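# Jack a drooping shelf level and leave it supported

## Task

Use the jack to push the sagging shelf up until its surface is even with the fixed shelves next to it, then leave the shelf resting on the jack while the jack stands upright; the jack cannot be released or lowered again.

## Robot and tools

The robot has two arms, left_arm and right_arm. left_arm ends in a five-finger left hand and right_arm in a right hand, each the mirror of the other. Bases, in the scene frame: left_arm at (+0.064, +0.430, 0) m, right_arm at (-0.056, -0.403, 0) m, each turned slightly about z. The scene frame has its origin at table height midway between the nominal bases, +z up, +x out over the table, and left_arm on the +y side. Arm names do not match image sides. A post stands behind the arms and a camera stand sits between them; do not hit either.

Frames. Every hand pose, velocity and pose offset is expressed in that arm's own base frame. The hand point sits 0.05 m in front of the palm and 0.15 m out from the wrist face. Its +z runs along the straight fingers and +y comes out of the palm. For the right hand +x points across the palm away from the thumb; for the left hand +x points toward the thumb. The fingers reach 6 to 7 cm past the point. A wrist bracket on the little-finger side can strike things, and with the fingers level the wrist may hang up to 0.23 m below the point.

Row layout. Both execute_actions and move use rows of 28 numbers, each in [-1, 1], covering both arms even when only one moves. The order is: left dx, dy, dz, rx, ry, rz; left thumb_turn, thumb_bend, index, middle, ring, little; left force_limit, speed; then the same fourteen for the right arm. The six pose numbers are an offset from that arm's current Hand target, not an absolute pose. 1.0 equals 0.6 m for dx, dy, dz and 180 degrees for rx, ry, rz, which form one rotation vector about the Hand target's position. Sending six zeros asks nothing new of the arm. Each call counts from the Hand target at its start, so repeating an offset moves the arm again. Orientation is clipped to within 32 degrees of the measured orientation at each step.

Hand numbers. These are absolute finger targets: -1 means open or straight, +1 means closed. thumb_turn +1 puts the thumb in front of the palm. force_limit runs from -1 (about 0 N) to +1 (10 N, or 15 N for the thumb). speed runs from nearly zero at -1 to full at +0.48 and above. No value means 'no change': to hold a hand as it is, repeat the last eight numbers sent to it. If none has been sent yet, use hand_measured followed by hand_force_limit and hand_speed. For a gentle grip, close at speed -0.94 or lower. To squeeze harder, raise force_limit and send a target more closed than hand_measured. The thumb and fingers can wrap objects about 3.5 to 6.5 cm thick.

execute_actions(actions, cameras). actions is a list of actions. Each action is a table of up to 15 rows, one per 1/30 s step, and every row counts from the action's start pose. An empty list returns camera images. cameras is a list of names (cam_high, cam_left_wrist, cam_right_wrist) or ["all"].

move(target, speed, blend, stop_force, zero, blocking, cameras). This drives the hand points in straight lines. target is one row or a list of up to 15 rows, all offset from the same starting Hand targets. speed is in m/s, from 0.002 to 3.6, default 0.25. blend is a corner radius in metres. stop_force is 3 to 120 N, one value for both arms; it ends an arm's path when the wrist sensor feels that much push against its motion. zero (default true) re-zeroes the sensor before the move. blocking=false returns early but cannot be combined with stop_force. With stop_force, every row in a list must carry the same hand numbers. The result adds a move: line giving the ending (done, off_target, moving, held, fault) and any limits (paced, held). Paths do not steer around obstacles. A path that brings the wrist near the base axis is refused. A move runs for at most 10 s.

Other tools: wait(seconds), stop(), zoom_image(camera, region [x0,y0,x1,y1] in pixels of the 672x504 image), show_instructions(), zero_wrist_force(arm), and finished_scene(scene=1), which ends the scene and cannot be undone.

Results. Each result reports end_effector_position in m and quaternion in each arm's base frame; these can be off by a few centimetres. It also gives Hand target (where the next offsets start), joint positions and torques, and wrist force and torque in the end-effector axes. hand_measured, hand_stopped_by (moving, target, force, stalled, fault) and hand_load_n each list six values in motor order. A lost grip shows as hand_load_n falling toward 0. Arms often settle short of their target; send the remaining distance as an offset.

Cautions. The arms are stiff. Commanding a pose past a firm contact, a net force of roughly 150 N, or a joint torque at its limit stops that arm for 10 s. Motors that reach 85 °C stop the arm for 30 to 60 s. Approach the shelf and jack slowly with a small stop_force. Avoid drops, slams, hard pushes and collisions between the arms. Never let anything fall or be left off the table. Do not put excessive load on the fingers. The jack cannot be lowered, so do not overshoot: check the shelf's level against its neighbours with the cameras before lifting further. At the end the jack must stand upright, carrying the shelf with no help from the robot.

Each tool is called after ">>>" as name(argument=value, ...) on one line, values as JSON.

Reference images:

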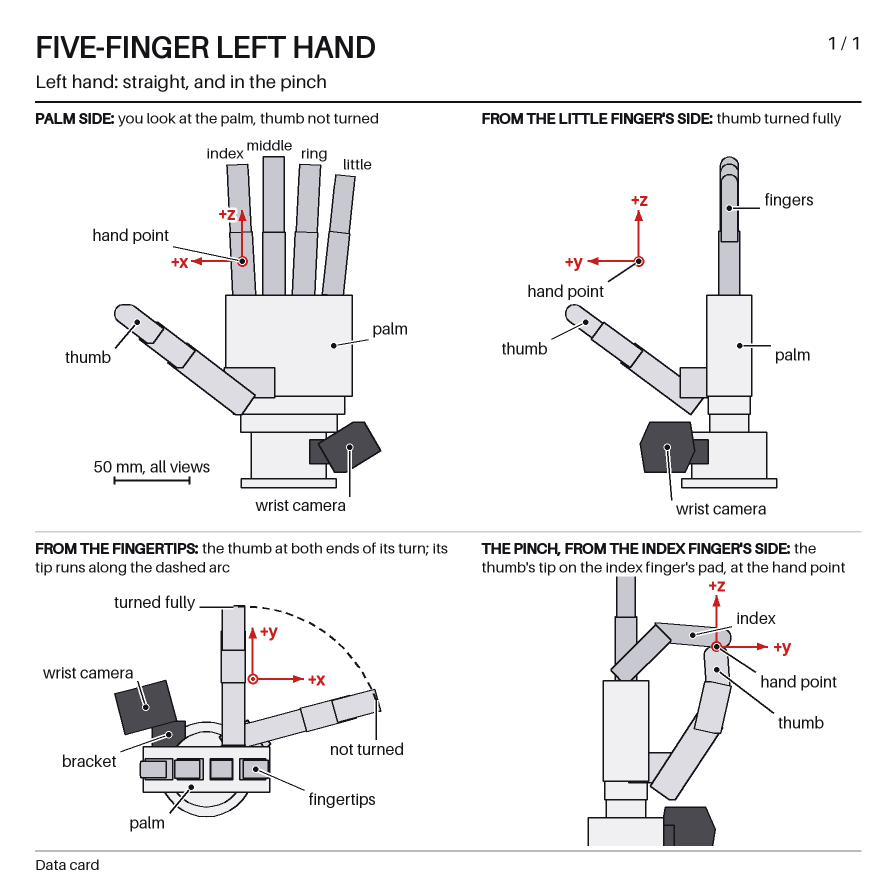

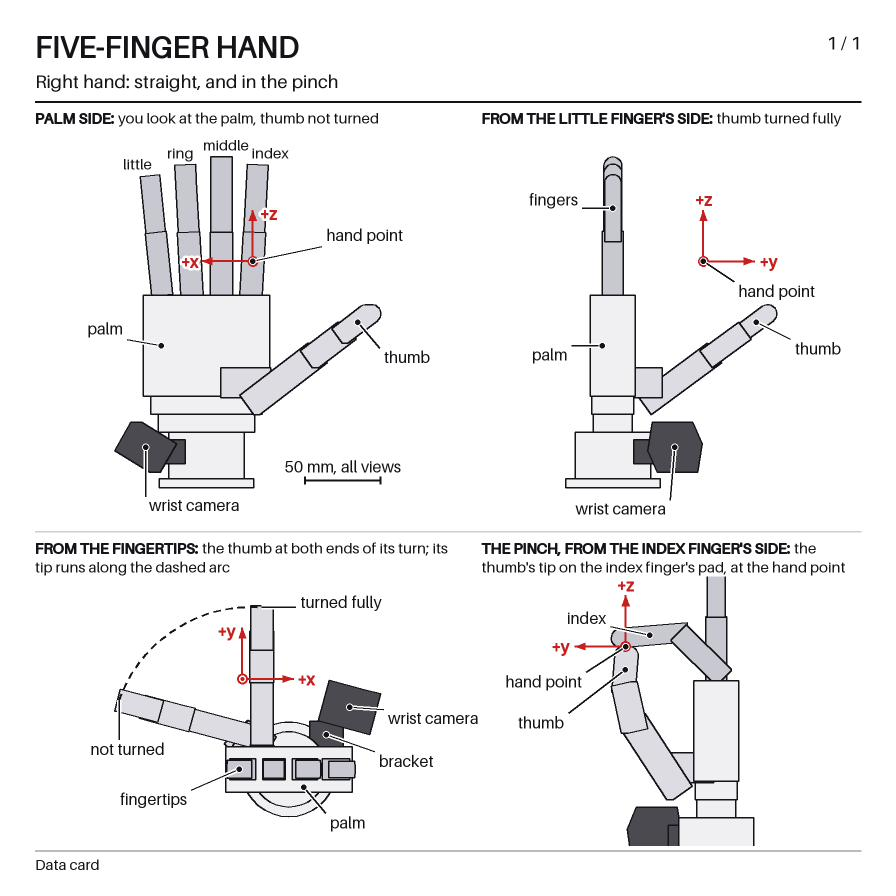

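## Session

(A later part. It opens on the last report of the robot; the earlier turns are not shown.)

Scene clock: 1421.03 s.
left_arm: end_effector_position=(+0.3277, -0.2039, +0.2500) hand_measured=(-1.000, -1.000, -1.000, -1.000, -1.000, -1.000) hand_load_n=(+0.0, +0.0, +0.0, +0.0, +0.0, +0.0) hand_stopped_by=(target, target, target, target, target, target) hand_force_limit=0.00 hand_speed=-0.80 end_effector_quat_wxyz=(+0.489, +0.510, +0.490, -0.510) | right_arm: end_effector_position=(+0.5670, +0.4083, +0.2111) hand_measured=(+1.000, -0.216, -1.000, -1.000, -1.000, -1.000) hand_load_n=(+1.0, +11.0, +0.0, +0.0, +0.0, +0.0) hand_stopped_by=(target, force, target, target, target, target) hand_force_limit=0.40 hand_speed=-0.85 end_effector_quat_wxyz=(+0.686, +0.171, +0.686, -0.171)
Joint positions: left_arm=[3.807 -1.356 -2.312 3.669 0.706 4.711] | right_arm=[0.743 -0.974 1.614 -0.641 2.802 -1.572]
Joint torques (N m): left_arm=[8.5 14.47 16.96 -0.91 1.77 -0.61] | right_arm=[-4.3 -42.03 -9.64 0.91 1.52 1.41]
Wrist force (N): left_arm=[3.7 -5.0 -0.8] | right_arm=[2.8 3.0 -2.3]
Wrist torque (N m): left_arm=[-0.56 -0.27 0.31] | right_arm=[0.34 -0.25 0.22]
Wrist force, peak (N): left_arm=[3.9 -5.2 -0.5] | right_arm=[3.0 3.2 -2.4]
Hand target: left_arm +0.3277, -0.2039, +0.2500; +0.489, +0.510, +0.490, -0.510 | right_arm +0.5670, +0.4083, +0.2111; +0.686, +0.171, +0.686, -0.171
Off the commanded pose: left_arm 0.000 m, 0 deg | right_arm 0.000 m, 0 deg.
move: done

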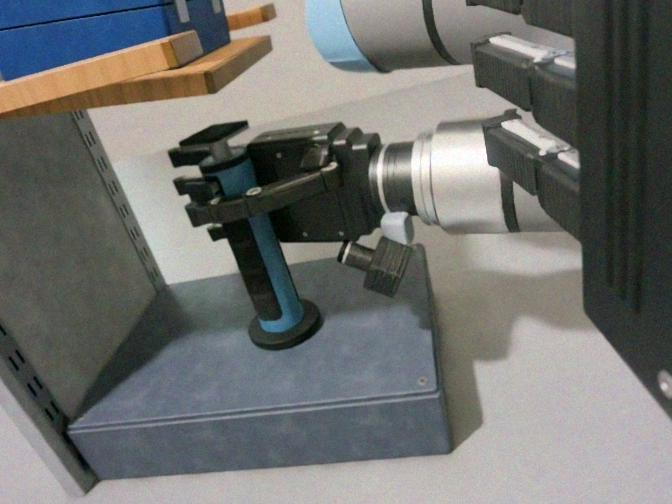

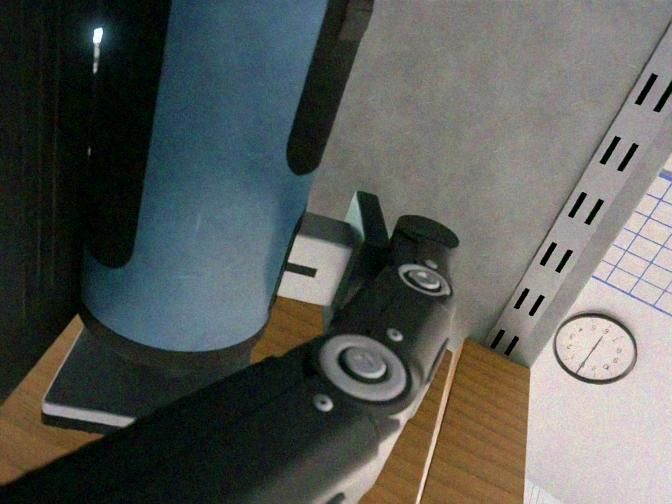

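>>> zoom_image(camera="cam_left_wrist", region=[160, 100, 290, 230])

>>> move(target=[0,0,0,0,0,0,-1,-1,-1,-1,-1,-1,0,-0.8,0,0,0,0,0,0,1,-0.5,-1,-1,-1,-1,0.1,-0.7], cameras=["cam_left_wrist","cam_right_wrist"])

>>> zoom_image(camera="cam_left_wrist", region=[160, 100, 290, 230])

Scaled by 3.877 from the camera's image (finer frame: 960x720).

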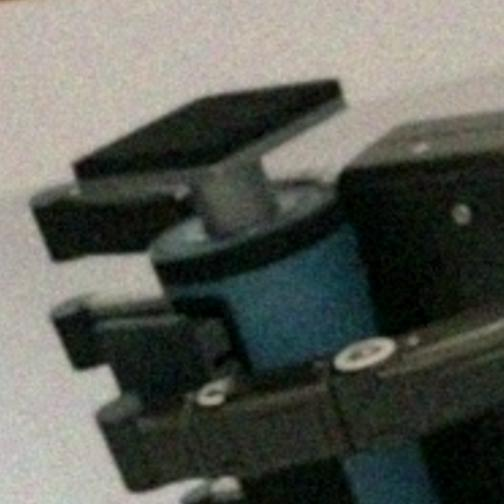

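Scene clock: 1431.87 s.
left_arm: end_effector_position=(+0.3277, -0.2039, +0.2500) hand_measured=(-1.000, -1.000, -1.000, -1.000, -1.000, -1.000) hand_load_n=(+0.0, +0.0, +0.0, +0.0, +0.0, +0.0) hand_stopped_by=(target, target, target, target, target, target) hand_force_limit=0.00 hand_speed=-0.80 end_effector_quat_wxyz=(+0.489, +0.510, +0.490, -0.510) | right_arm: end_effector_position=(+0.5670, +0.4083, +0.2111) hand_measured=(+1.000, -0.500, -1.000, -1.000, -1.000, -1.000) hand_load_n=(+0.0, +0.0, +0.0, +0.0, +0.0, +0.0) hand_stopped_by=(target, target, target, target, target, target) hand_force_limit=0.10 hand_speed=-0.70 end_effector_quat_wxyz=(+0.686, +0.171, +0.686, -0.171)
Joint positions: left_arm=[3.807 -1.356 -2.312 3.669 0.706 4.711] | right_arm=[0.743 -0.974 1.614 -0.641 2.802 -1.572]
Joint torques (N m): left_arm=[8.19 13.12 15.22 -0.89 1.91 -0.69] | right_arm=[-3.68 -46.39 -9.68 0.96 0.08 1.45]
Wrist force (N): left_arm=[3.6 -4.8 -0.7] | right_arm=[1.3 -0.5 -2.4]
Wrist torque (N m): left_arm=[-0.52 -0.24 0.29] | right_arm=[0.07 -0.12 -0.10]
Wrist force, peak (N): left_arm=[3.7 -5.3 -0.7] | right_arm=[3.0 3.3 -2.5]
Hand target: left_arm +0.3277, -0.2039, +0.2500; +0.489, +0.510, +0.490, -0.510 | right_arm +0.5670, +0.4083, +0.2111; +0.686, +0.171, +0.686, -0.171
Off the commanded pose: left_arm 0.000 m, 0 deg | right_arm 0.000 m, 0 deg.
move: done

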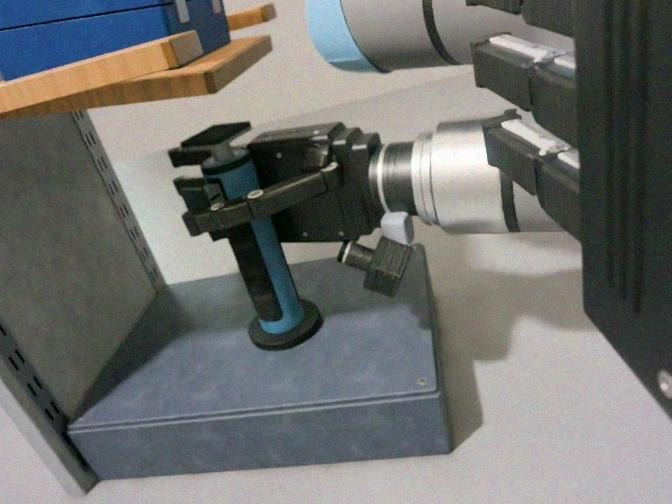

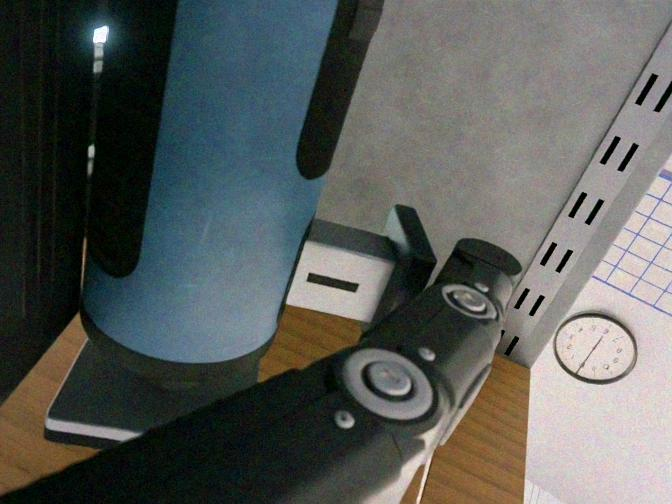

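Scaled by 3.877 from the camera's image (finer frame: 960x720).

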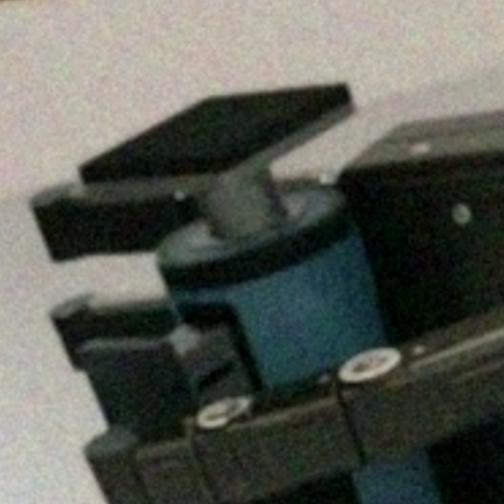

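>>> move(target=[[0,0,0,0,0,0,-1,-1,-1,-1,-1,-1,0,-0.8,-0.0023,-0.0044,0,0,0,0,1,-0.6,-1,-1,-1,-1,0.1,-0.7],[0,0,0,0,0,0,-1,-1,-1,-1,-1,-1,0,-0.8,0.0080,-0.0098,0,0,0,0,1,-0.6,-1,-1,-1,-1,0.1,-0.7]], speed=0.03, cameras=["cam_left_wrist","cam_right_wrist"])

>>> zoom_image(camera="cam_left_wrist", region=[160, 100, 290, 230])

Scene clock: 1473.23 s.
left_arm: end_effector_position=(+0.3277, -0.2039, +0.2500) hand_measured=(-1.000, -1.000, -1.000, -1.000, -1.000, -1.000) hand_load_n=(+0.0, +0.0, +0.0, +0.0, +0.0, +0.0) hand_stopped_by=(target, target, target, target, target, target) hand_force_limit=0.00 hand_speed=-0.80 end_effector_quat_wxyz=(+0.489, +0.510, +0.490, -0.510) | right_arm: end_effector_position=(+0.5717, +0.4025, +0.2112) hand_measured=(+1.000, -0.600, -1.000, -1.000, -1.000, -1.000) hand_load_n=(+0.0, -0.5, +0.5, +0.0, +0.0, +0.0) hand_stopped_by=(target, target, target, target, target, target) hand_force_limit=0.10 hand_speed=-0.70 end_effector_quat_wxyz=(+0.686, +0.171, +0.686, -0.171)
Joint positions: left_arm=[3.807 -1.356 -2.312 3.669 0.706 4.711] | right_arm=[0.729 -0.978 1.621 -0.644 2.788 -1.572]
Joint torques (N m): left_arm=[8.43 14.49 15.8 -1.12 1.91 -1.01] | right_arm=[-5.41 -20.12 -28.97 1.33 -1.26 -1.14]
Motor temperatures (°C): left_arm=[26 31 23 35 37 35] | right_arm=[26 27 25 30 33 32]
Wrist force (N): left_arm=[3.7 -5.0 -0.7] | right_arm=[1.5 0.2 -2.1]
Wrist torque (N m): left_arm=[-0.55 -0.25 0.30] | right_arm=[0.13 -0.15 -0.08]
Wrist force, peak (N): left_arm=[3.9 -5.2 -0.7] | right_arm=[1.4 -0.6 -2.8]
Hand target: left_arm +0.3277, -0.2039, +0.2500; +0.489, +0.510, +0.490, -0.510 | right_arm +0.5718, +0.4024, +0.2111; +0.686, +0.171, +0.686, -0.171
Off the commanded pose: left_arm 0.000 m, 0 deg | right_arm 0.000 m, 0 deg.
move: done

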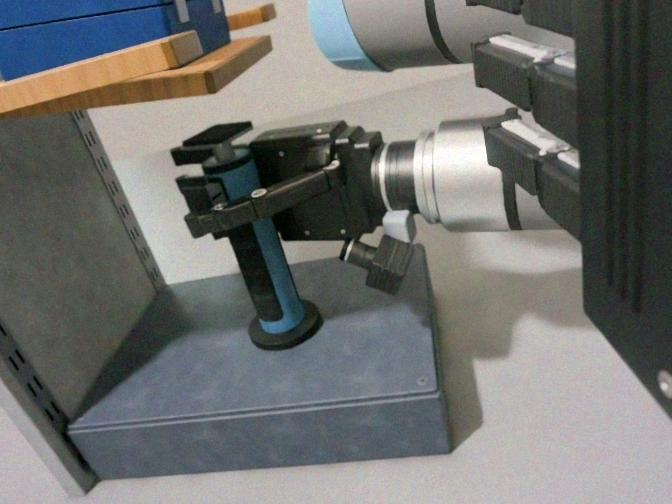

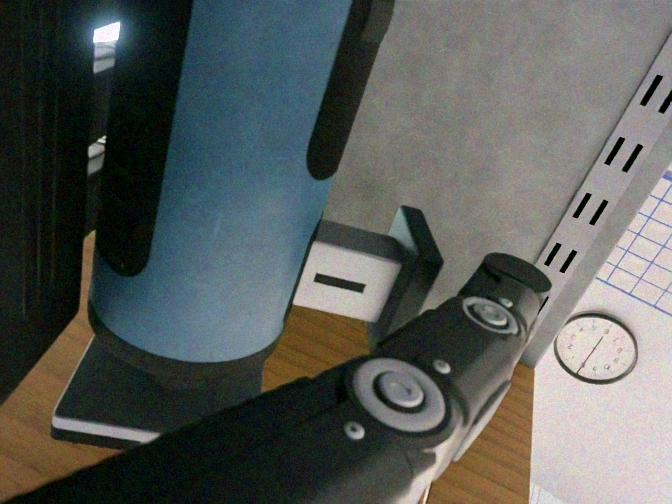

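Scaled by 3.877 from the camera's image (finer frame: 960x720).

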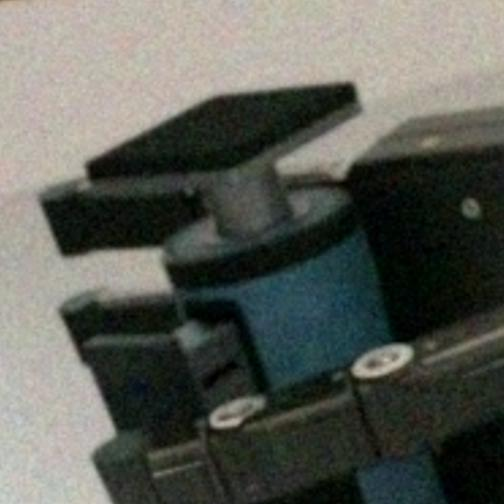

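>>> move(target=[[0,0,0,0,0,0,-1,-1,-1,-1,-1,-1,0,-0.8,0.0016,0.0030,0,0,0,0,1,-0.6,-1,-1,-1,-1,0.1,-0.7],[0,0,0,0,0,0,-1,-1,-1,-1,-1,-1,0,-0.8,0.0016,0.0030,0,0,0,0,1,-0.25,-1,-1,-1,-1,0.1,-0.8]], speed=0.03, cameras=["cam_left_wrist","cam_right_wrist"])

>>> zoom_image(camera="cam_left_wrist", region=[160, 100, 290, 230])

Scene clock: 1490.13 s.
left_arm: end_effector_position=(+0.3277, -0.2039, +0.2500) hand_measured=(-1.000, -1.000, -1.000, -1.000, -1.000, -1.000) hand_load_n=(+0.0, +0.0, +0.0, +0.5, +0.0, +0.0) hand_stopped_by=(target, target, target, target, target, target) hand_force_limit=0.00 hand_speed=-0.80 end_effector_quat_wxyz=(+0.489, +0.510, +0.490, -0.510) | right_arm: end_effector_position=(+0.5727, +0.4042, +0.2111) hand_measured=(+1.000, -0.250, -1.000, -1.000, -1.000, -1.000) hand_load_n=(+0.5, +1.0, +0.0, +0.0, +0.0, +0.0) hand_stopped_by=(target, target, target, target, target, target) hand_force_limit=0.10 hand_speed=-0.80 end_effector_quat_wxyz=(+0.686, +0.171, +0.686, -0.171)
Joint positions: left_arm=[3.807 -1.356 -2.312 3.669 0.706 4.711] | right_arm=[0.73 -0.974 1.614 -0.641 2.789 -1.572]
Joint torques (N m): left_arm=[7.9 12.73 15.96 -0.76 1.78 -0.91] | right_arm=[6.44 -21.68 -28.43 1.1 1.05 -0.95]
Wrist force (N): left_arm=[4.0 -4.9 -0.6] | right_arm=[0.6 0.7 -2.8]
Wrist torque (N m): left_arm=[-0.54 -0.29 0.32] | right_arm=[0.22 -0.04 -0.09]
Wrist force, peak (N): left_arm=[4.0 -5.1 -0.6] | right_arm=[1.8 1.0 -2.9]
Hand target: left_arm +0.3277, -0.2039, +0.2500; +0.489, +0.510, +0.490, -0.510 | right_arm +0.5727, +0.4042, +0.2111; +0.686, +0.171, +0.686, -0.171
Off the commanded pose: left_arm 0.000 m, 0 deg | right_arm 0.000 m, 0 deg.
move: done

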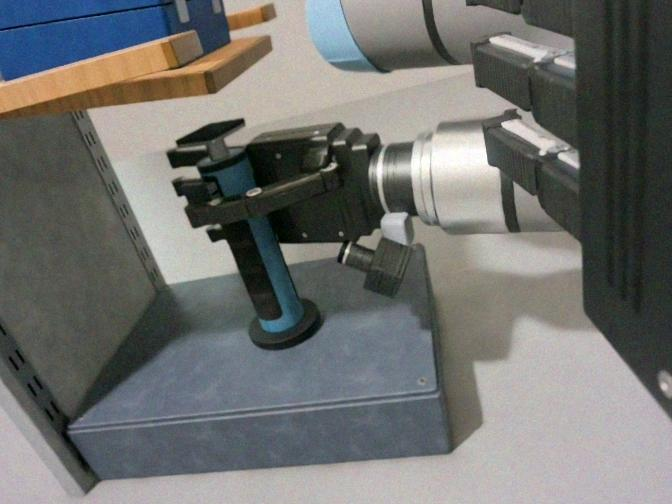

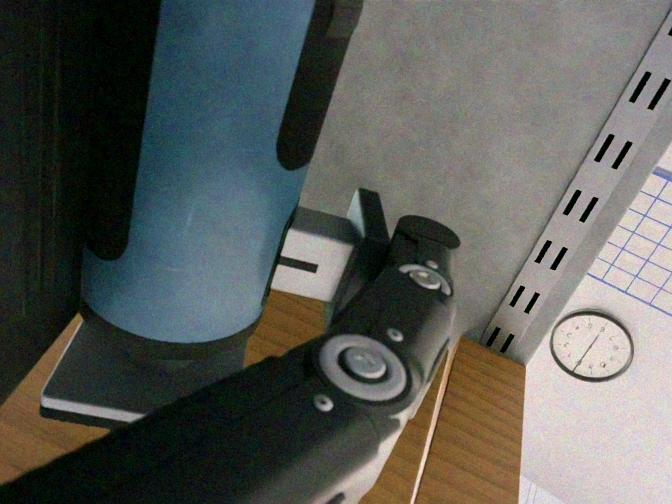

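Scaled by 3.877 from the camera's image (finer frame: 960x720).

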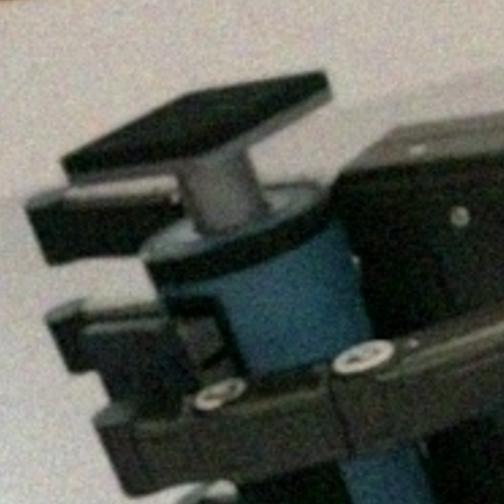

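>>> move(target=[0,0,0,0,0,0,-1,-1,-1,-1,-1,-1,0,-0.8,0,0,0,0,0,0,1,-0.08,-1,-1,-1,-1,0.05,-0.8], cameras=["cam_left_wrist","cam_right_wrist"])

>>> zoom_image(camera="cam_left_wrist", region=[160, 100, 290, 230])

Scene clock: 1496.97 s.
left_arm: end_effector_position=(+0.3277, -0.2039, +0.2500) hand_measured=(-1.000, -1.000, -1.000, -1.000, -1.000, -1.000) hand_load_n=(+0.0, +0.0, +0.0, +0.0, +0.0, +0.0) hand_stopped_by=(target, target, target, target, target, target) hand_force_limit=0.00 hand_speed=-0.80 end_effector_quat_wxyz=(+0.489, +0.510, +0.490, -0.510) | right_arm: end_effector_position=(+0.5727, +0.4042, +0.2111) hand_measured=(+1.000, -0.126, -1.000, -1.000, -1.000, -1.000) hand_load_n=(+4.0, +8.5, +0.0, +0.0, -0.5, +0.0) hand_stopped_by=(target, force, target, target, target, target) hand_force_limit=0.05 hand_speed=-0.80 end_effector_quat_wxyz=(+0.686, +0.171, +0.686, -0.171)
Joint positions: left_arm=[3.807 -1.356 -2.312 3.669 0.706 4.711] | right_arm=[0.73 -0.974 1.614 -0.641 2.789 -1.572]
Joint torques (N m): left_arm=[8.41 12.3 16.19 -0.71 1.74 -0.83] | right_arm=[6.22 -27.31 -21.01 1.14 1.07 -1.41]
Wrist force (N): left_arm=[3.7 -4.9 -0.7] | right_arm=[-2.3 -0.3 -4.7]
Wrist torque (N m): left_arm=[-0.54 -0.26 0.30] | right_arm=[0.25 0.28 -0.36]
Wrist force, peak (N): left_arm=[3.9 -5.3 -0.7] | right_arm=[-2.4 -0.3 -5.0]
Hand target: left_arm +0.3277, -0.2039, +0.2500; +0.489, +0.510, +0.490, -0.510 | right_arm +0.5727, +0.4042, +0.2111; +0.686, +0.171, +0.686, -0.171
Off the commanded pose: left_arm 0.000 m, 0 deg | right_arm 0.000 m, 0 deg.
move: done

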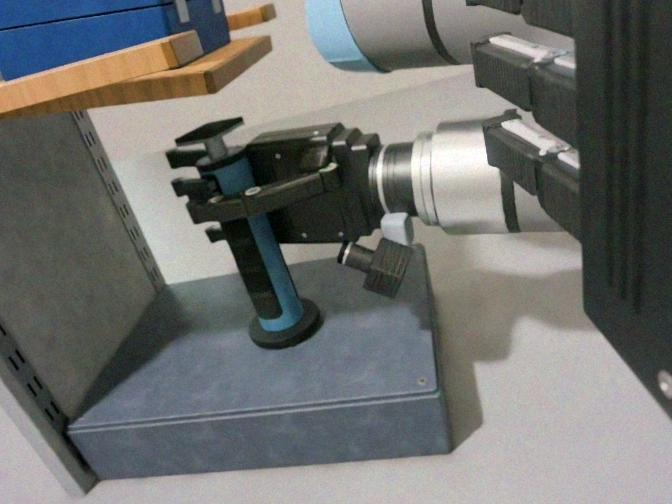

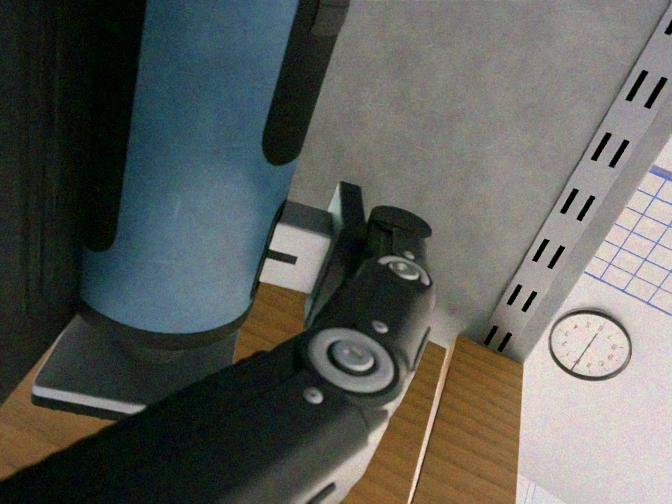

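Scaled by 3.877 from the camera's image (finer frame: 960x720).

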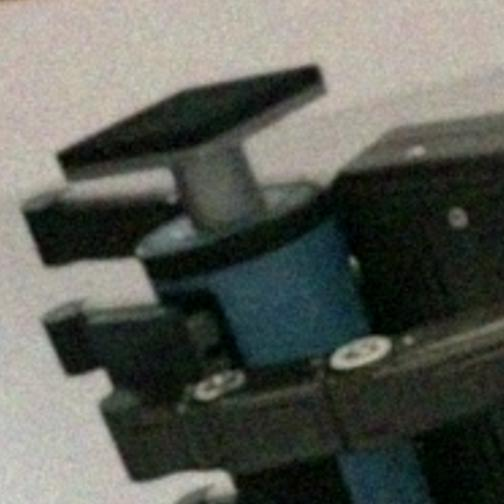

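>>> move(target=[[0,0,0,0,0,0,-1,-1,-1,-1,-1,-1,0,-0.8,0,0,0,0,0,0,1,-0.5,-1,-1,-1,-1,0.1,-0.6],[0,0,0,0,0,0,-1,-1,-1,-1,-1,-1,0,-0.8,0,0,0,0,0,0,1,-0.14,-1,-1,-1,-1,0.05,-0.8]], cameras=["cam_left_wrist","cam_right_wrist"])

>>> zoom_image(camera="cam_left_wrist", region=[160, 100, 290, 230])

Scene clock: 1519.70 s.
left_arm: end_effector_position=(+0.3277, -0.2039, +0.2500) hand_measured=(-1.000, -1.000, -1.000, -1.000, -1.000, -1.000) hand_load_n=(+0.0, +0.0, +0.0, +0.0, +0.0, -0.5) hand_stopped_by=(target, target, target, target, target, target) hand_force_limit=0.00 hand_speed=-0.80 end_effector_quat_wxyz=(+0.489, +0.510, +0.490, -0.510) | right_arm: end_effector_position=(+0.5727, +0.4042, +0.2111) hand_measured=(+1.000, -0.144, -1.000, -1.000, -1.000, -1.000) hand_load_n=(+0.0, +4.5, +0.0, +0.0, +0.0, +0.0) hand_stopped_by=(target, target, target, target, target, target) hand_force_limit=0.05 hand_speed=-0.80 end_effector_quat_wxyz=(+0.686, +0.171, +0.686, -0.171)
Joint positions: left_arm=[3.807 -1.356 -2.312 3.669 0.706 4.711] | right_arm=[0.73 -0.974 1.614 -0.641 2.789 -1.572]
Joint torques (N m): left_arm=[7.43 12.27 15.39 -0.78 2.01 -0.88] | right_arm=[6.26 -36.53 -10.68 0.89 0.92 -1.79]
Wrist force (N): left_arm=[3.4 -5.1 -0.3] | right_arm=[0.7 1.8 -2.6]
Wrist torque (N m): left_arm=[-0.58 -0.21 0.30] | right_arm=[0.29 -0.08 -0.03]
Wrist force, peak (N): left_arm=[3.9 -5.4 -0.8] | right_arm=[-2.4 -0.4 -5.1]
Hand target: left_arm +0.3277, -0.2039, +0.2500; +0.489, +0.510, +0.490, -0.510 | right_arm +0.5727, +0.4042, +0.2111; +0.686, +0.171, +0.686, -0.171
Off the commanded pose: left_arm 0.000 m, 0 deg | right_arm 0.000 m, 0 deg.
move: done

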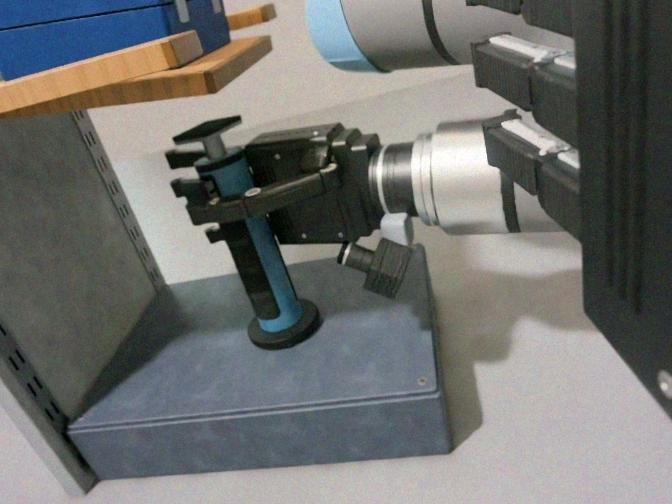

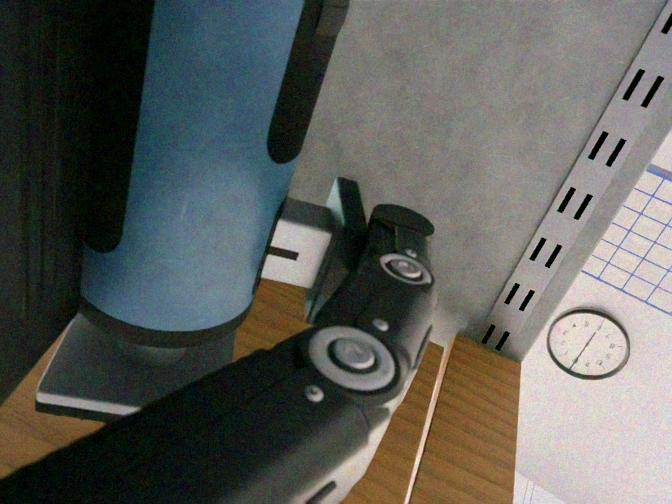

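Scaled by 3.877 from the camera's image (finer frame: 960x720).

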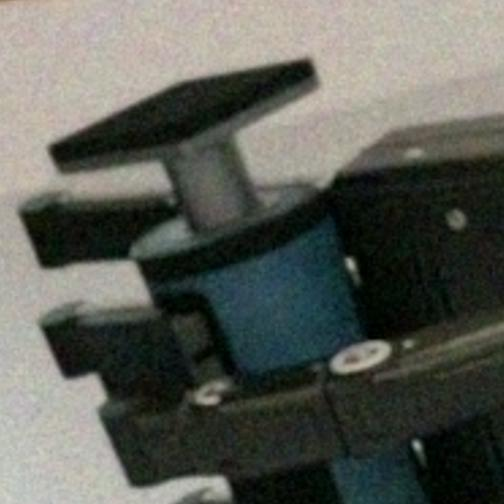

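>>> move(target=[[0,0,0,0,0,0,-1,-1,-1,-1,-1,-1,0,-0.8,0,0,0,0,0,0,1,-0.5,-1,-1,-1,-1,0.1,-0.6],[0,0,0,0,0,0,-1,-1,-1,-1,-1,-1,0,-0.8,0,0,0,0,0,0,1,-0.13,-1,-1,-1,-1,0.05,-0.75],[0,0,0,0,0,0,-1,-1,-1,-1,-1,-1,0,-0.8,0,0,0,0,0,0,1,-0.5,-1,-1,-1,-1,0.1,-0.6],[0,0,0,0,0,0,-1,-1,-1,-1,-1,-1,0,-0.8,0,0,0,0,0,0,1,-0.13,-1,-1,-1,-1,0.05,-0.75]], cameras=["cam_left_wrist","cam_right_wrist"])

>>> zoom_image(camera="cam_left_wrist", region=[160, 100, 290, 230])

>>> zoom_image(camera="cam_left_wrist", region=[220, 240, 350, 370])

Scene clock: 1533.90 s.
left_arm: end_effector_position=(+0.3277, -0.2039, +0.2500) hand_measured=(-1.000, -1.000, -1.000, -1.000, -1.000, -1.000) hand_load_n=(+0.0, +0.0, +0.0, -0.5, +0.0, +0.0) hand_stopped_by=(target, target, target, target, target, target) hand_force_limit=0.00 hand_speed=-0.80 end_effector_quat_wxyz=(+0.489, +0.510, +0.490, -0.510) | right_arm: end_effector_position=(+0.5727, +0.4042, +0.2111) hand_measured=(+1.000, -0.136, -1.000, -1.000, -1.000, -1.000) hand_load_n=(+1.5, +7.5, +0.0, +0.0, +0.0, +0.0) hand_stopped_by=(target, force, target, target, target, target) hand_force_limit=0.05 hand_speed=-0.75 end_effector_quat_wxyz=(+0.686, +0.171, +0.686, -0.171)
Joint positions: left_arm=[3.807 -1.356 -2.312 3.669 0.706 4.711] | right_arm=[0.73 -0.974 1.614 -0.641 2.789 -1.572]
Joint torques (N m): left_arm=[6.93 12.59 16.63 -0.62 1.82 -0.6] | right_arm=[5.9 -49.56 -9.03 0.71 0.96 -1.79]
Wrist force (N): left_arm=[3.7 -4.8 -0.4] | right_arm=[0.6 3.4 -2.8]
Wrist torque (N m): left_arm=[-0.55 -0.25 0.30] | right_arm=[0.41 -0.05 0.11]
Wrist force, peak (N): left_arm=[3.9 -5.2 -0.5] | right_arm=[0.6 3.4 -2.8]
Hand target: left_arm +0.3277, -0.2039, +0.2500; +0.489, +0.510, +0.490, -0.510 | right_arm +0.5727, +0.4042, +0.2111; +0.686, +0.171, +0.686, -0.171
Off the commanded pose: left_arm 0.000 m, 0 deg | right_arm 0.000 m, 0 deg.
move: done

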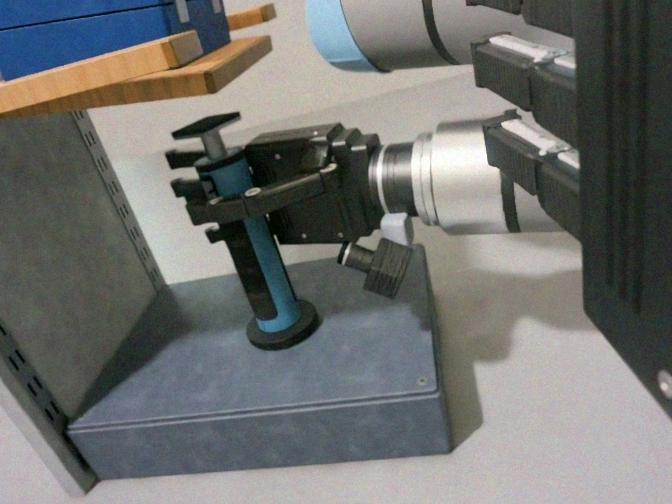

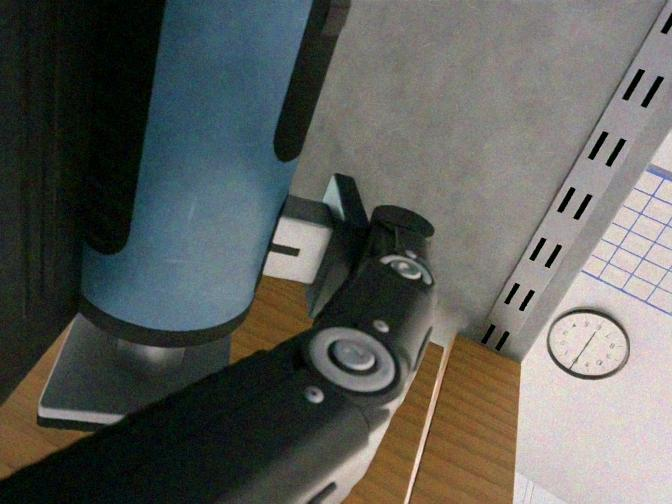

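Scaled by 3.877 from the camera's image (finer frame: 960x720).

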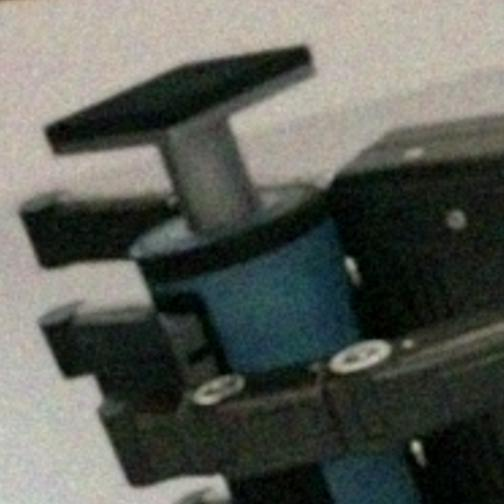

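Scaled by 3.877 from the camera's image (finer frame: 960x720).

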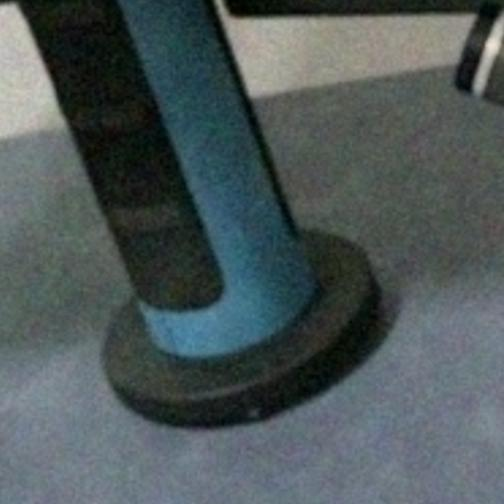

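>>> move(target=[[0,0,0,0,0,0,-1,-1,-1,-1,-1,-1,0,-0.8,0,0,0,0,0,0,1,-0.5,-1,-1,-1,-1,0.1,-0.3],[0,0,0,0,0,0,-1,-1,-1,-1,-1,-1,0,-0.8,0,0,0,0,0,0,1,-0.13,-1,-1,-1,-1,0.05,-0.65],[0,0,0,0,0,0,-1,-1,-1,-1,-1,-1,0,-0.8,0,0,0,0,0,0,1,-0.5,-1,-1,-1,-1,0.1,-0.3],[0,0,0,0,0,0,-1,-1,-1,-1,-1,-1,0,-0.8,0,0,0,0,0,0,1,-0.13,-1,-1,-1,-1,0.05,-0.65],[0,0,0,0,0,0,-1,-1,-1,-1,-1,-1,0,-0.8,0,0,0,0,0,0,1,-0.5,-1,-1,-1,-1,0.1,-0.3],[0,0,0,0,0,0,-1,-1,-1,-1,-1,-1,0,-0.8,0,0,0,0,0,0,1,-0.13,-1,-1,-1,-1,0.05,-0.65],[0,0,0,0,0,0,-1,-1,-1,-1,-1,-1,0,-0.8,0,0,0,0,0,0,1,-0.5,-1,-1,-1,-1,0.1,-0.3],[0,0,0,0,0,0,-1,-1,-1,-1,-1,-1,0,-0.8,0,0,0,0,0,0,1,-0.13,-1,-1,-1,-1,0.05,-0.65]], cameras=["cam_left_wrist","cam_right_wrist"])

>>> zoom_image(camera="cam_left_wrist", region=[160, 100, 290, 230])

>>> zoom_image(camera="cam_left_wrist", region=[220, 240, 350, 370])

Scene clock: 1555.80 s.
left_arm: end_effector_position=(+0.3277, -0.2039, +0.2500) hand_measured=(-1.000, -1.000, -1.000, -1.000, -1.000, -1.000) hand_load_n=(+0.0, +0.0, +0.0, +0.0, +0.0, +0.0) hand_stopped_by=(target, target, target, target, target, target) hand_force_limit=0.00 hand_speed=-0.80 end_effector_quat_wxyz=(+0.489, +0.510, +0.490, -0.510) | right_arm: end_effector_position=(+0.5727, +0.4042, +0.2111) hand_measured=(+1.000, -0.136, -1.000, -1.000, -1.000, -1.000) hand_load_n=(+1.5, +7.5, +0.0, +0.0, +0.0, +0.0) hand_stopped_by=(target, force, target, target, target, target) hand_force_limit=0.05 hand_speed=-0.65 end_effector_quat_wxyz=(+0.686, +0.171, +0.686, -0.171)
Joint positions: left_arm=[3.807 -1.356 -2.312 3.669 0.706 4.711] | right_arm=[0.73 -0.974 1.614 -0.641 2.789 -1.572]
Joint torques (N m): left_arm=[8.42 10.76 16.39 -0.42 1.91 -0.99] | right_arm=[6.15 -65.92 -9.4 0.21 0.68 -1.75]
Wrist force (N): left_arm=[3.9 -5.0 -0.6] | right_arm=[1.1 3.0 -2.6]
Wrist torque (N m): left_arm=[-0.56 -0.29 0.32] | right_arm=[0.37 -0.09 0.09]
Wrist force, peak (N): left_arm=[3.9 -5.2 -0.8] | right_arm=[0.9 3.4 -2.8]
Hand target: left_arm +0.3277, -0.2039, +0.2500; +0.489, +0.510, +0.490, -0.510 | right_arm +0.5727, +0.4042, +0.2111; +0.686, +0.171, +0.686, -0.171
Off the commanded pose: left_arm 0.000 m, 0 deg | right_arm 0.000 m, 0 deg.
move: done

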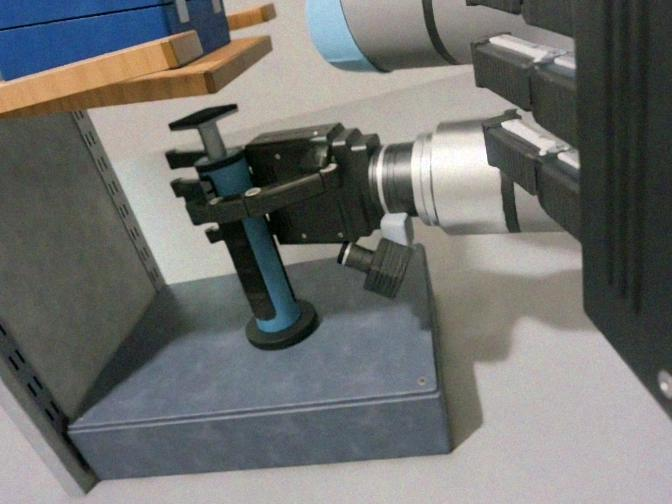

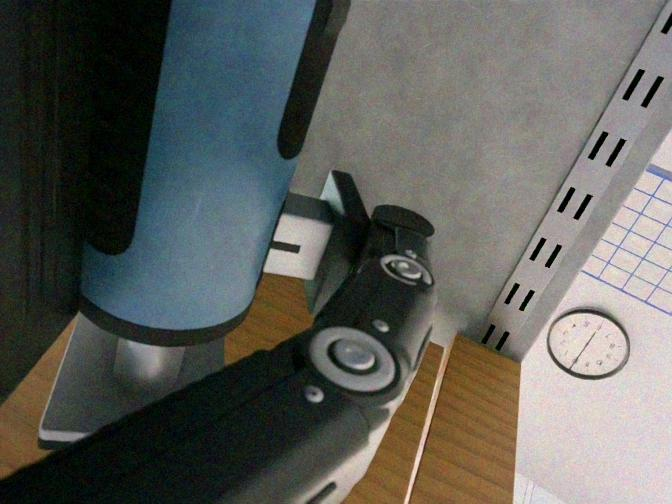

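Scaled by 3.877 from the camera's image (finer frame: 960x720).

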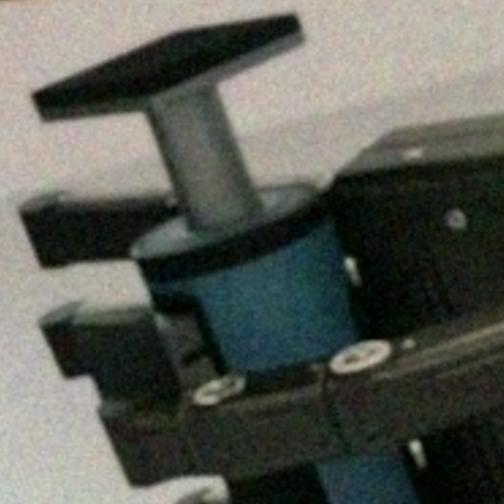

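Scaled by 3.877 from the camera's image (finer frame: 960x720).

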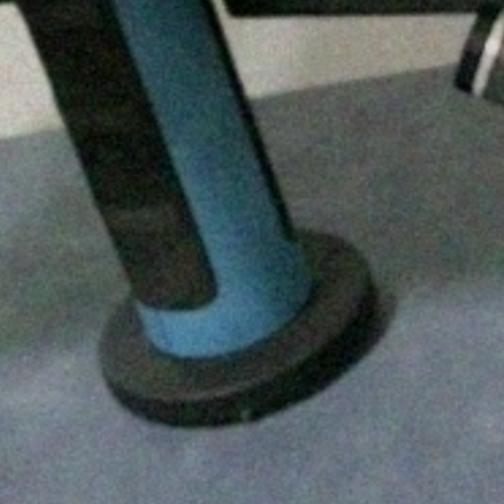

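>>> move(target=[[0,0,0,0,0,0,-1,-1,-1,-1,-1,-1,0,-0.8,0,0,0,0,0,0,1,-0.5,-1,-1,-1,-1,0.1,-0.3],[0,0,0,0,0,0,-1,-1,-1,-1,-1,-1,0,-0.8,0.0003,0.0005,0,0,0,0,1,-0.5,-1,-1,-1,-1,0.1,-0.3],[0,0,0,0,0,0,-1,-1,-1,-1,-1,-1,0,-0.8,0.0003,0.0005,0,0,0,0,1,-0.13,-1,-1,-1,-1,0.05,-0.65],[0,0,0,0,0,0,-1,-1,-1,-1,-1,-1,0,-0.8,0.0003,0.0005,0,0,0,0,1,-0.5,-1,-1,-1,-1,0.1,-0.3],[0,0,0,0,0,0,-1,-1,-1,-1,-1,-1,0,-0.8,0.0003,0.0005,0,0,0,0,1,-0.13,-1,-1,-1,-1,0.05,-0.65],[0,0,0,0,0,0,-1,-1,-1,-1,-1,-1,0,-0.8,0.0003,0.0005,0,0,0,0,1,-0.5,-1,-1,-1,-1,0.1,-0.3],[0,0,0,0,0,0,-1,-1,-1,-1,-1,-1,0,-0.8,0.0003,0.0005,0,0,0,0,1,-0.13,-1,-1,-1,-1,0.05,-0.65],[0,0,0,0,0,0,-1,-1,-1,-1,-1,-1,0,-0.8,0.0003,0.0005,0,0,0,0,1,-0.5,-1,-1,-1,-1,0.1,-0.3],[0,0,0,0,0,0,-1,-1,-1,-1,-1,-1,0,-0.8,0.0003,0.0005,0,0,0,0,1,-0.13,-1,-1,-1,-1,0.05,-0.65],[0,0,0,0,0,0,-1,-1,-1,-1,-1,-1,0,-0.8,0.0003,0.0005,0,0,0,0,1,-0.5,-1,-1,-1,-1,0.1,-0.3],[0,0,0,0,0,0,-1,-1,-1,-1,-1,-1,0,-0.8,0.0003,0.0005,0,0,0,0,1,-0.13,-1,-1,-1,-1,0.05,-0.65]], cameras=["cam_left_wrist","cam_right_wrist"])

>>> zoom_image(camera="cam_left_wrist", region=[160, 80, 290, 210])

>>> zoom_image(camera="cam_left_wrist", region=[220, 240, 350, 370])

Scene clock: 1587.33 s.
left_arm: end_effector_position=(+0.3277, -0.2039, +0.2500) hand_measured=(-1.000, -1.000, -1.000, -1.000, -1.000, -1.000) hand_load_n=(+0.0, +0.0, +0.0, -0.5, +0.0, +0.0) hand_stopped_by=(target, target, target, target, target, target) hand_force_limit=0.00 hand_speed=-0.80 end_effector_quat_wxyz=(+0.489, +0.510, +0.490, -0.510) | right_arm: end_effector_position=(+0.5729, +0.4045, +0.2111) hand_measured=(+1.000, -0.136, -1.000, -1.000, -1.000, -1.000) hand_load_n=(+0.5, +7.0, +0.0, +0.0, +0.0, +0.0) hand_stopped_by=(target, target, target, target, target, target) hand_force_limit=0.05 hand_speed=-0.65 end_effector_quat_wxyz=(+0.686, +0.171, +0.686, -0.171)
Joint positions: left_arm=[3.807 -1.356 -2.312 3.669 0.706 4.711] | right_arm=[0.73 -0.974 1.613 -0.641 2.79 -1.572]
Joint torques (N m): left_arm=[7.38 10.87 19.02 -0.51 1.93 -0.87] | right_arm=[6.39 -20.35 -8.94 -1.29 0 1.57]
Wrist force (N): left_arm=[3.6 -4.9 -0.5] | right_arm=[1.7 2.6 -2.7]
Wrist torque (N m): left_arm=[-0.55 -0.24 0.29] | right_arm=[0.35 -0.15 0.09]
Wrist force, peak (N): left_arm=[3.9 -5.2 -0.9] | right_arm=[1.1 3.1 -2.9]
Hand target: left_arm +0.3277, -0.2039, +0.2500; +0.489, +0.510, +0.490, -0.510 | right_arm +0.5729, +0.4045, +0.2111; +0.686, +0.171, +0.686, -0.171
Off the commanded pose: left_arm 0.000 m, 0 deg | right_arm 0.000 m, 0 deg.
move: done

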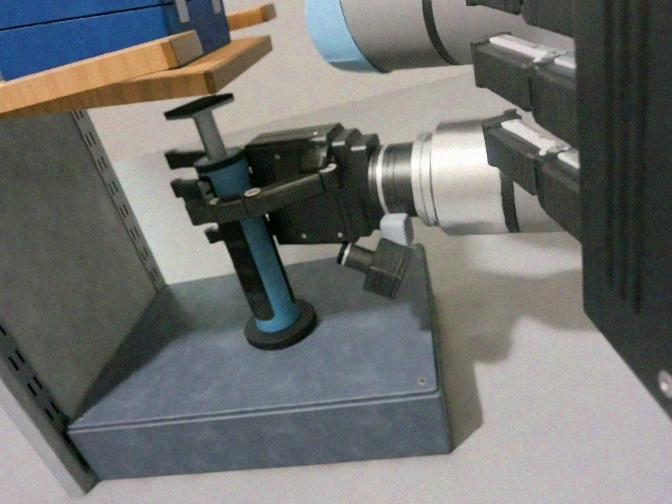

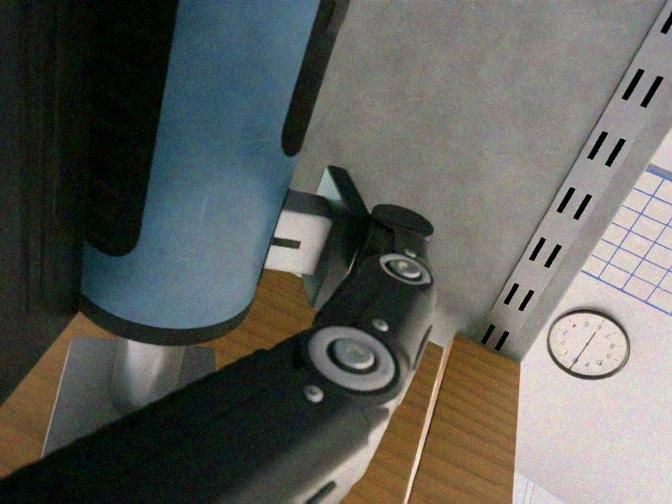

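Scaled by 3.877 from the camera's image (finer frame: 960x720).

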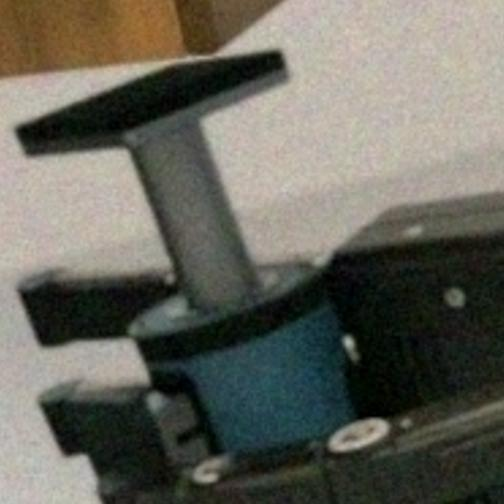

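Scaled by 3.877 from the camera's image (finer frame: 960x720).

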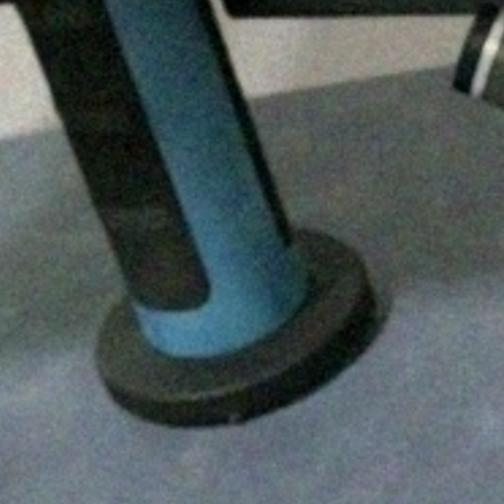

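>>> move(target=[[0,0,0,0,0,0,-1,-1,-1,-1,-1,-1,0,-0.8,0,0,0,0,0,0,1,-0.65,-1,-1,-1,-1,0.1,-0.3],[0,0,0,0,0,0,-1,-1,-1,-1,-1,-1,0,-0.8,-0.0015,-0.0030,0,0,0,0,1,-0.65,-1,-1,-1,-1,0.1,-0.3],[0,0,0,0,0,0,-1,-1,-1,-1,-1,-1,0,-0.8,0.0038,-0.0172,0,0,0,-0.0667,1,-0.65,-1,-1,-1,-1,0.1,-0.3],[0,0,0,0,0,0,-1,-1,-1,-1,-1,-1,0,-0.8,0.0060,-0.0147,0,0,0,-0.0667,1,-0.65,-1,-1,-1,-1,0.1,-0.3]], speed=0.04, cameras=["cam_left_wrist","cam_right_wrist"])

>>> zoom_image(camera="cam_left_wrist", region=[160, 80, 290, 210])

>>> zoom_image(camera="cam_left_wrist", region=[220, 240, 350, 370])

Scene clock: 1621.37 s.
left_arm: end_effector_position=(+0.3277, -0.2039, +0.2500) hand_measured=(-1.000, -1.000, -1.000, -1.000, -1.000, -1.000) hand_load_n=(+0.0, +0.0, +0.0, +0.0, +0.0, +0.0) hand_stopped_by=(target, target, target, target, target, target) hand_force_limit=0.00 hand_speed=-0.80 end_effector_quat_wxyz=(+0.489, +0.510, +0.490, -0.510) | right_arm: end_effector_position=(+0.5765, +0.3957, +0.2111) hand_measured=(+1.000, -0.650, -1.000, -1.000, -1.000, -1.000) hand_load_n=(+0.0, +0.0, +0.0, +0.0, +0.0, +0.0) hand_stopped_by=(target, target, target, target, target, target) hand_force_limit=0.10 hand_speed=-0.30 end_effector_quat_wxyz=(+0.665, +0.242, +0.664, -0.242)
Joint positions: left_arm=[3.807 -1.356 -2.312 3.669 0.706 4.711] | right_arm=[0.757 -0.881 1.447 -0.571 3.026 -1.576]
Joint torques (N m): left_arm=[7.98 9.95 17.88 -0.38 1.81 -0.9] | right_arm=[10.11 -22.96 -29.78 1.6 1.06 1.56]
Wrist force (N): left_arm=[3.7 -4.9 -0.7] | right_arm=[1.1 -1.1 -2.1]
Wrist torque (N m): left_arm=[-0.55 -0.26 0.30] | right_arm=[0.02 -0.09 -0.14]
Wrist force, peak (N): left_arm=[3.7 -5.3 -0.6] | right_arm=[1.7 2.8 -2.9]
Hand target: left_arm +0.3277, -0.2039, +0.2500; +0.489, +0.510, +0.490, -0.510 | right_arm +0.5765, +0.3957, +0.2111; +0.665, +0.242, +0.664, -0.242
Off the commanded pose: left_arm 0.000 m, 0 deg | right_arm 0.000 m, 0 deg.
move: done

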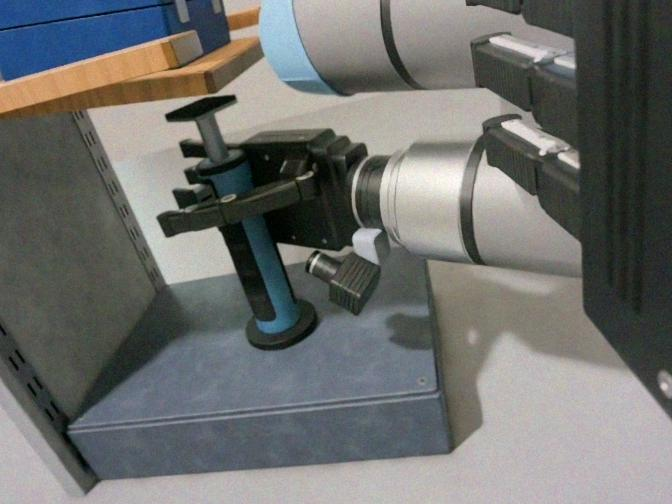

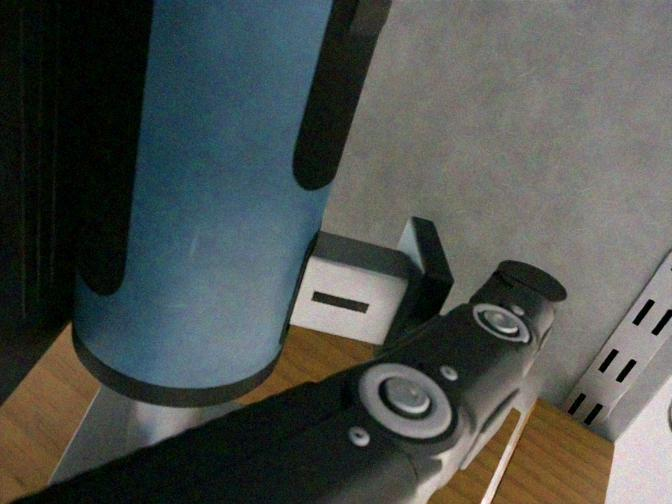

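Scaled by 3.877 from the camera's image (finer frame: 960x720).

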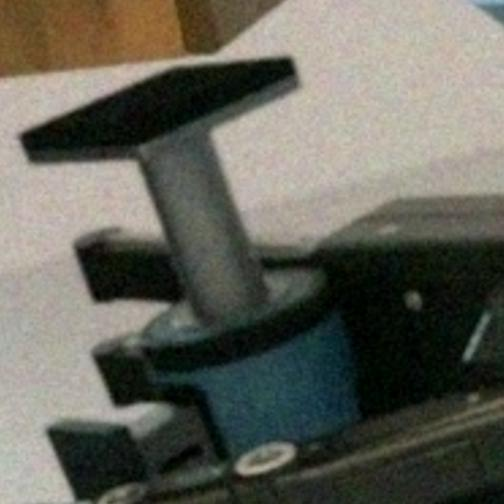

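Scaled by 3.877 from the camera's image (finer frame: 960x720).

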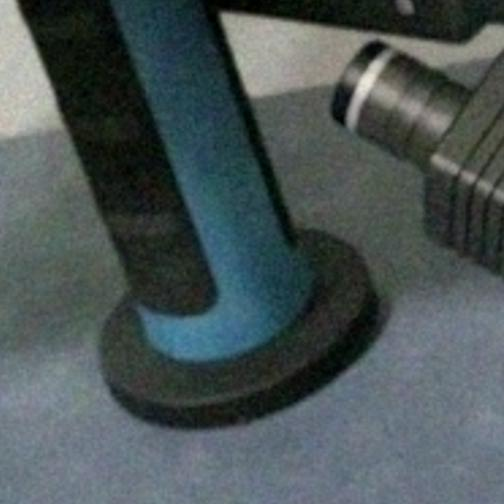

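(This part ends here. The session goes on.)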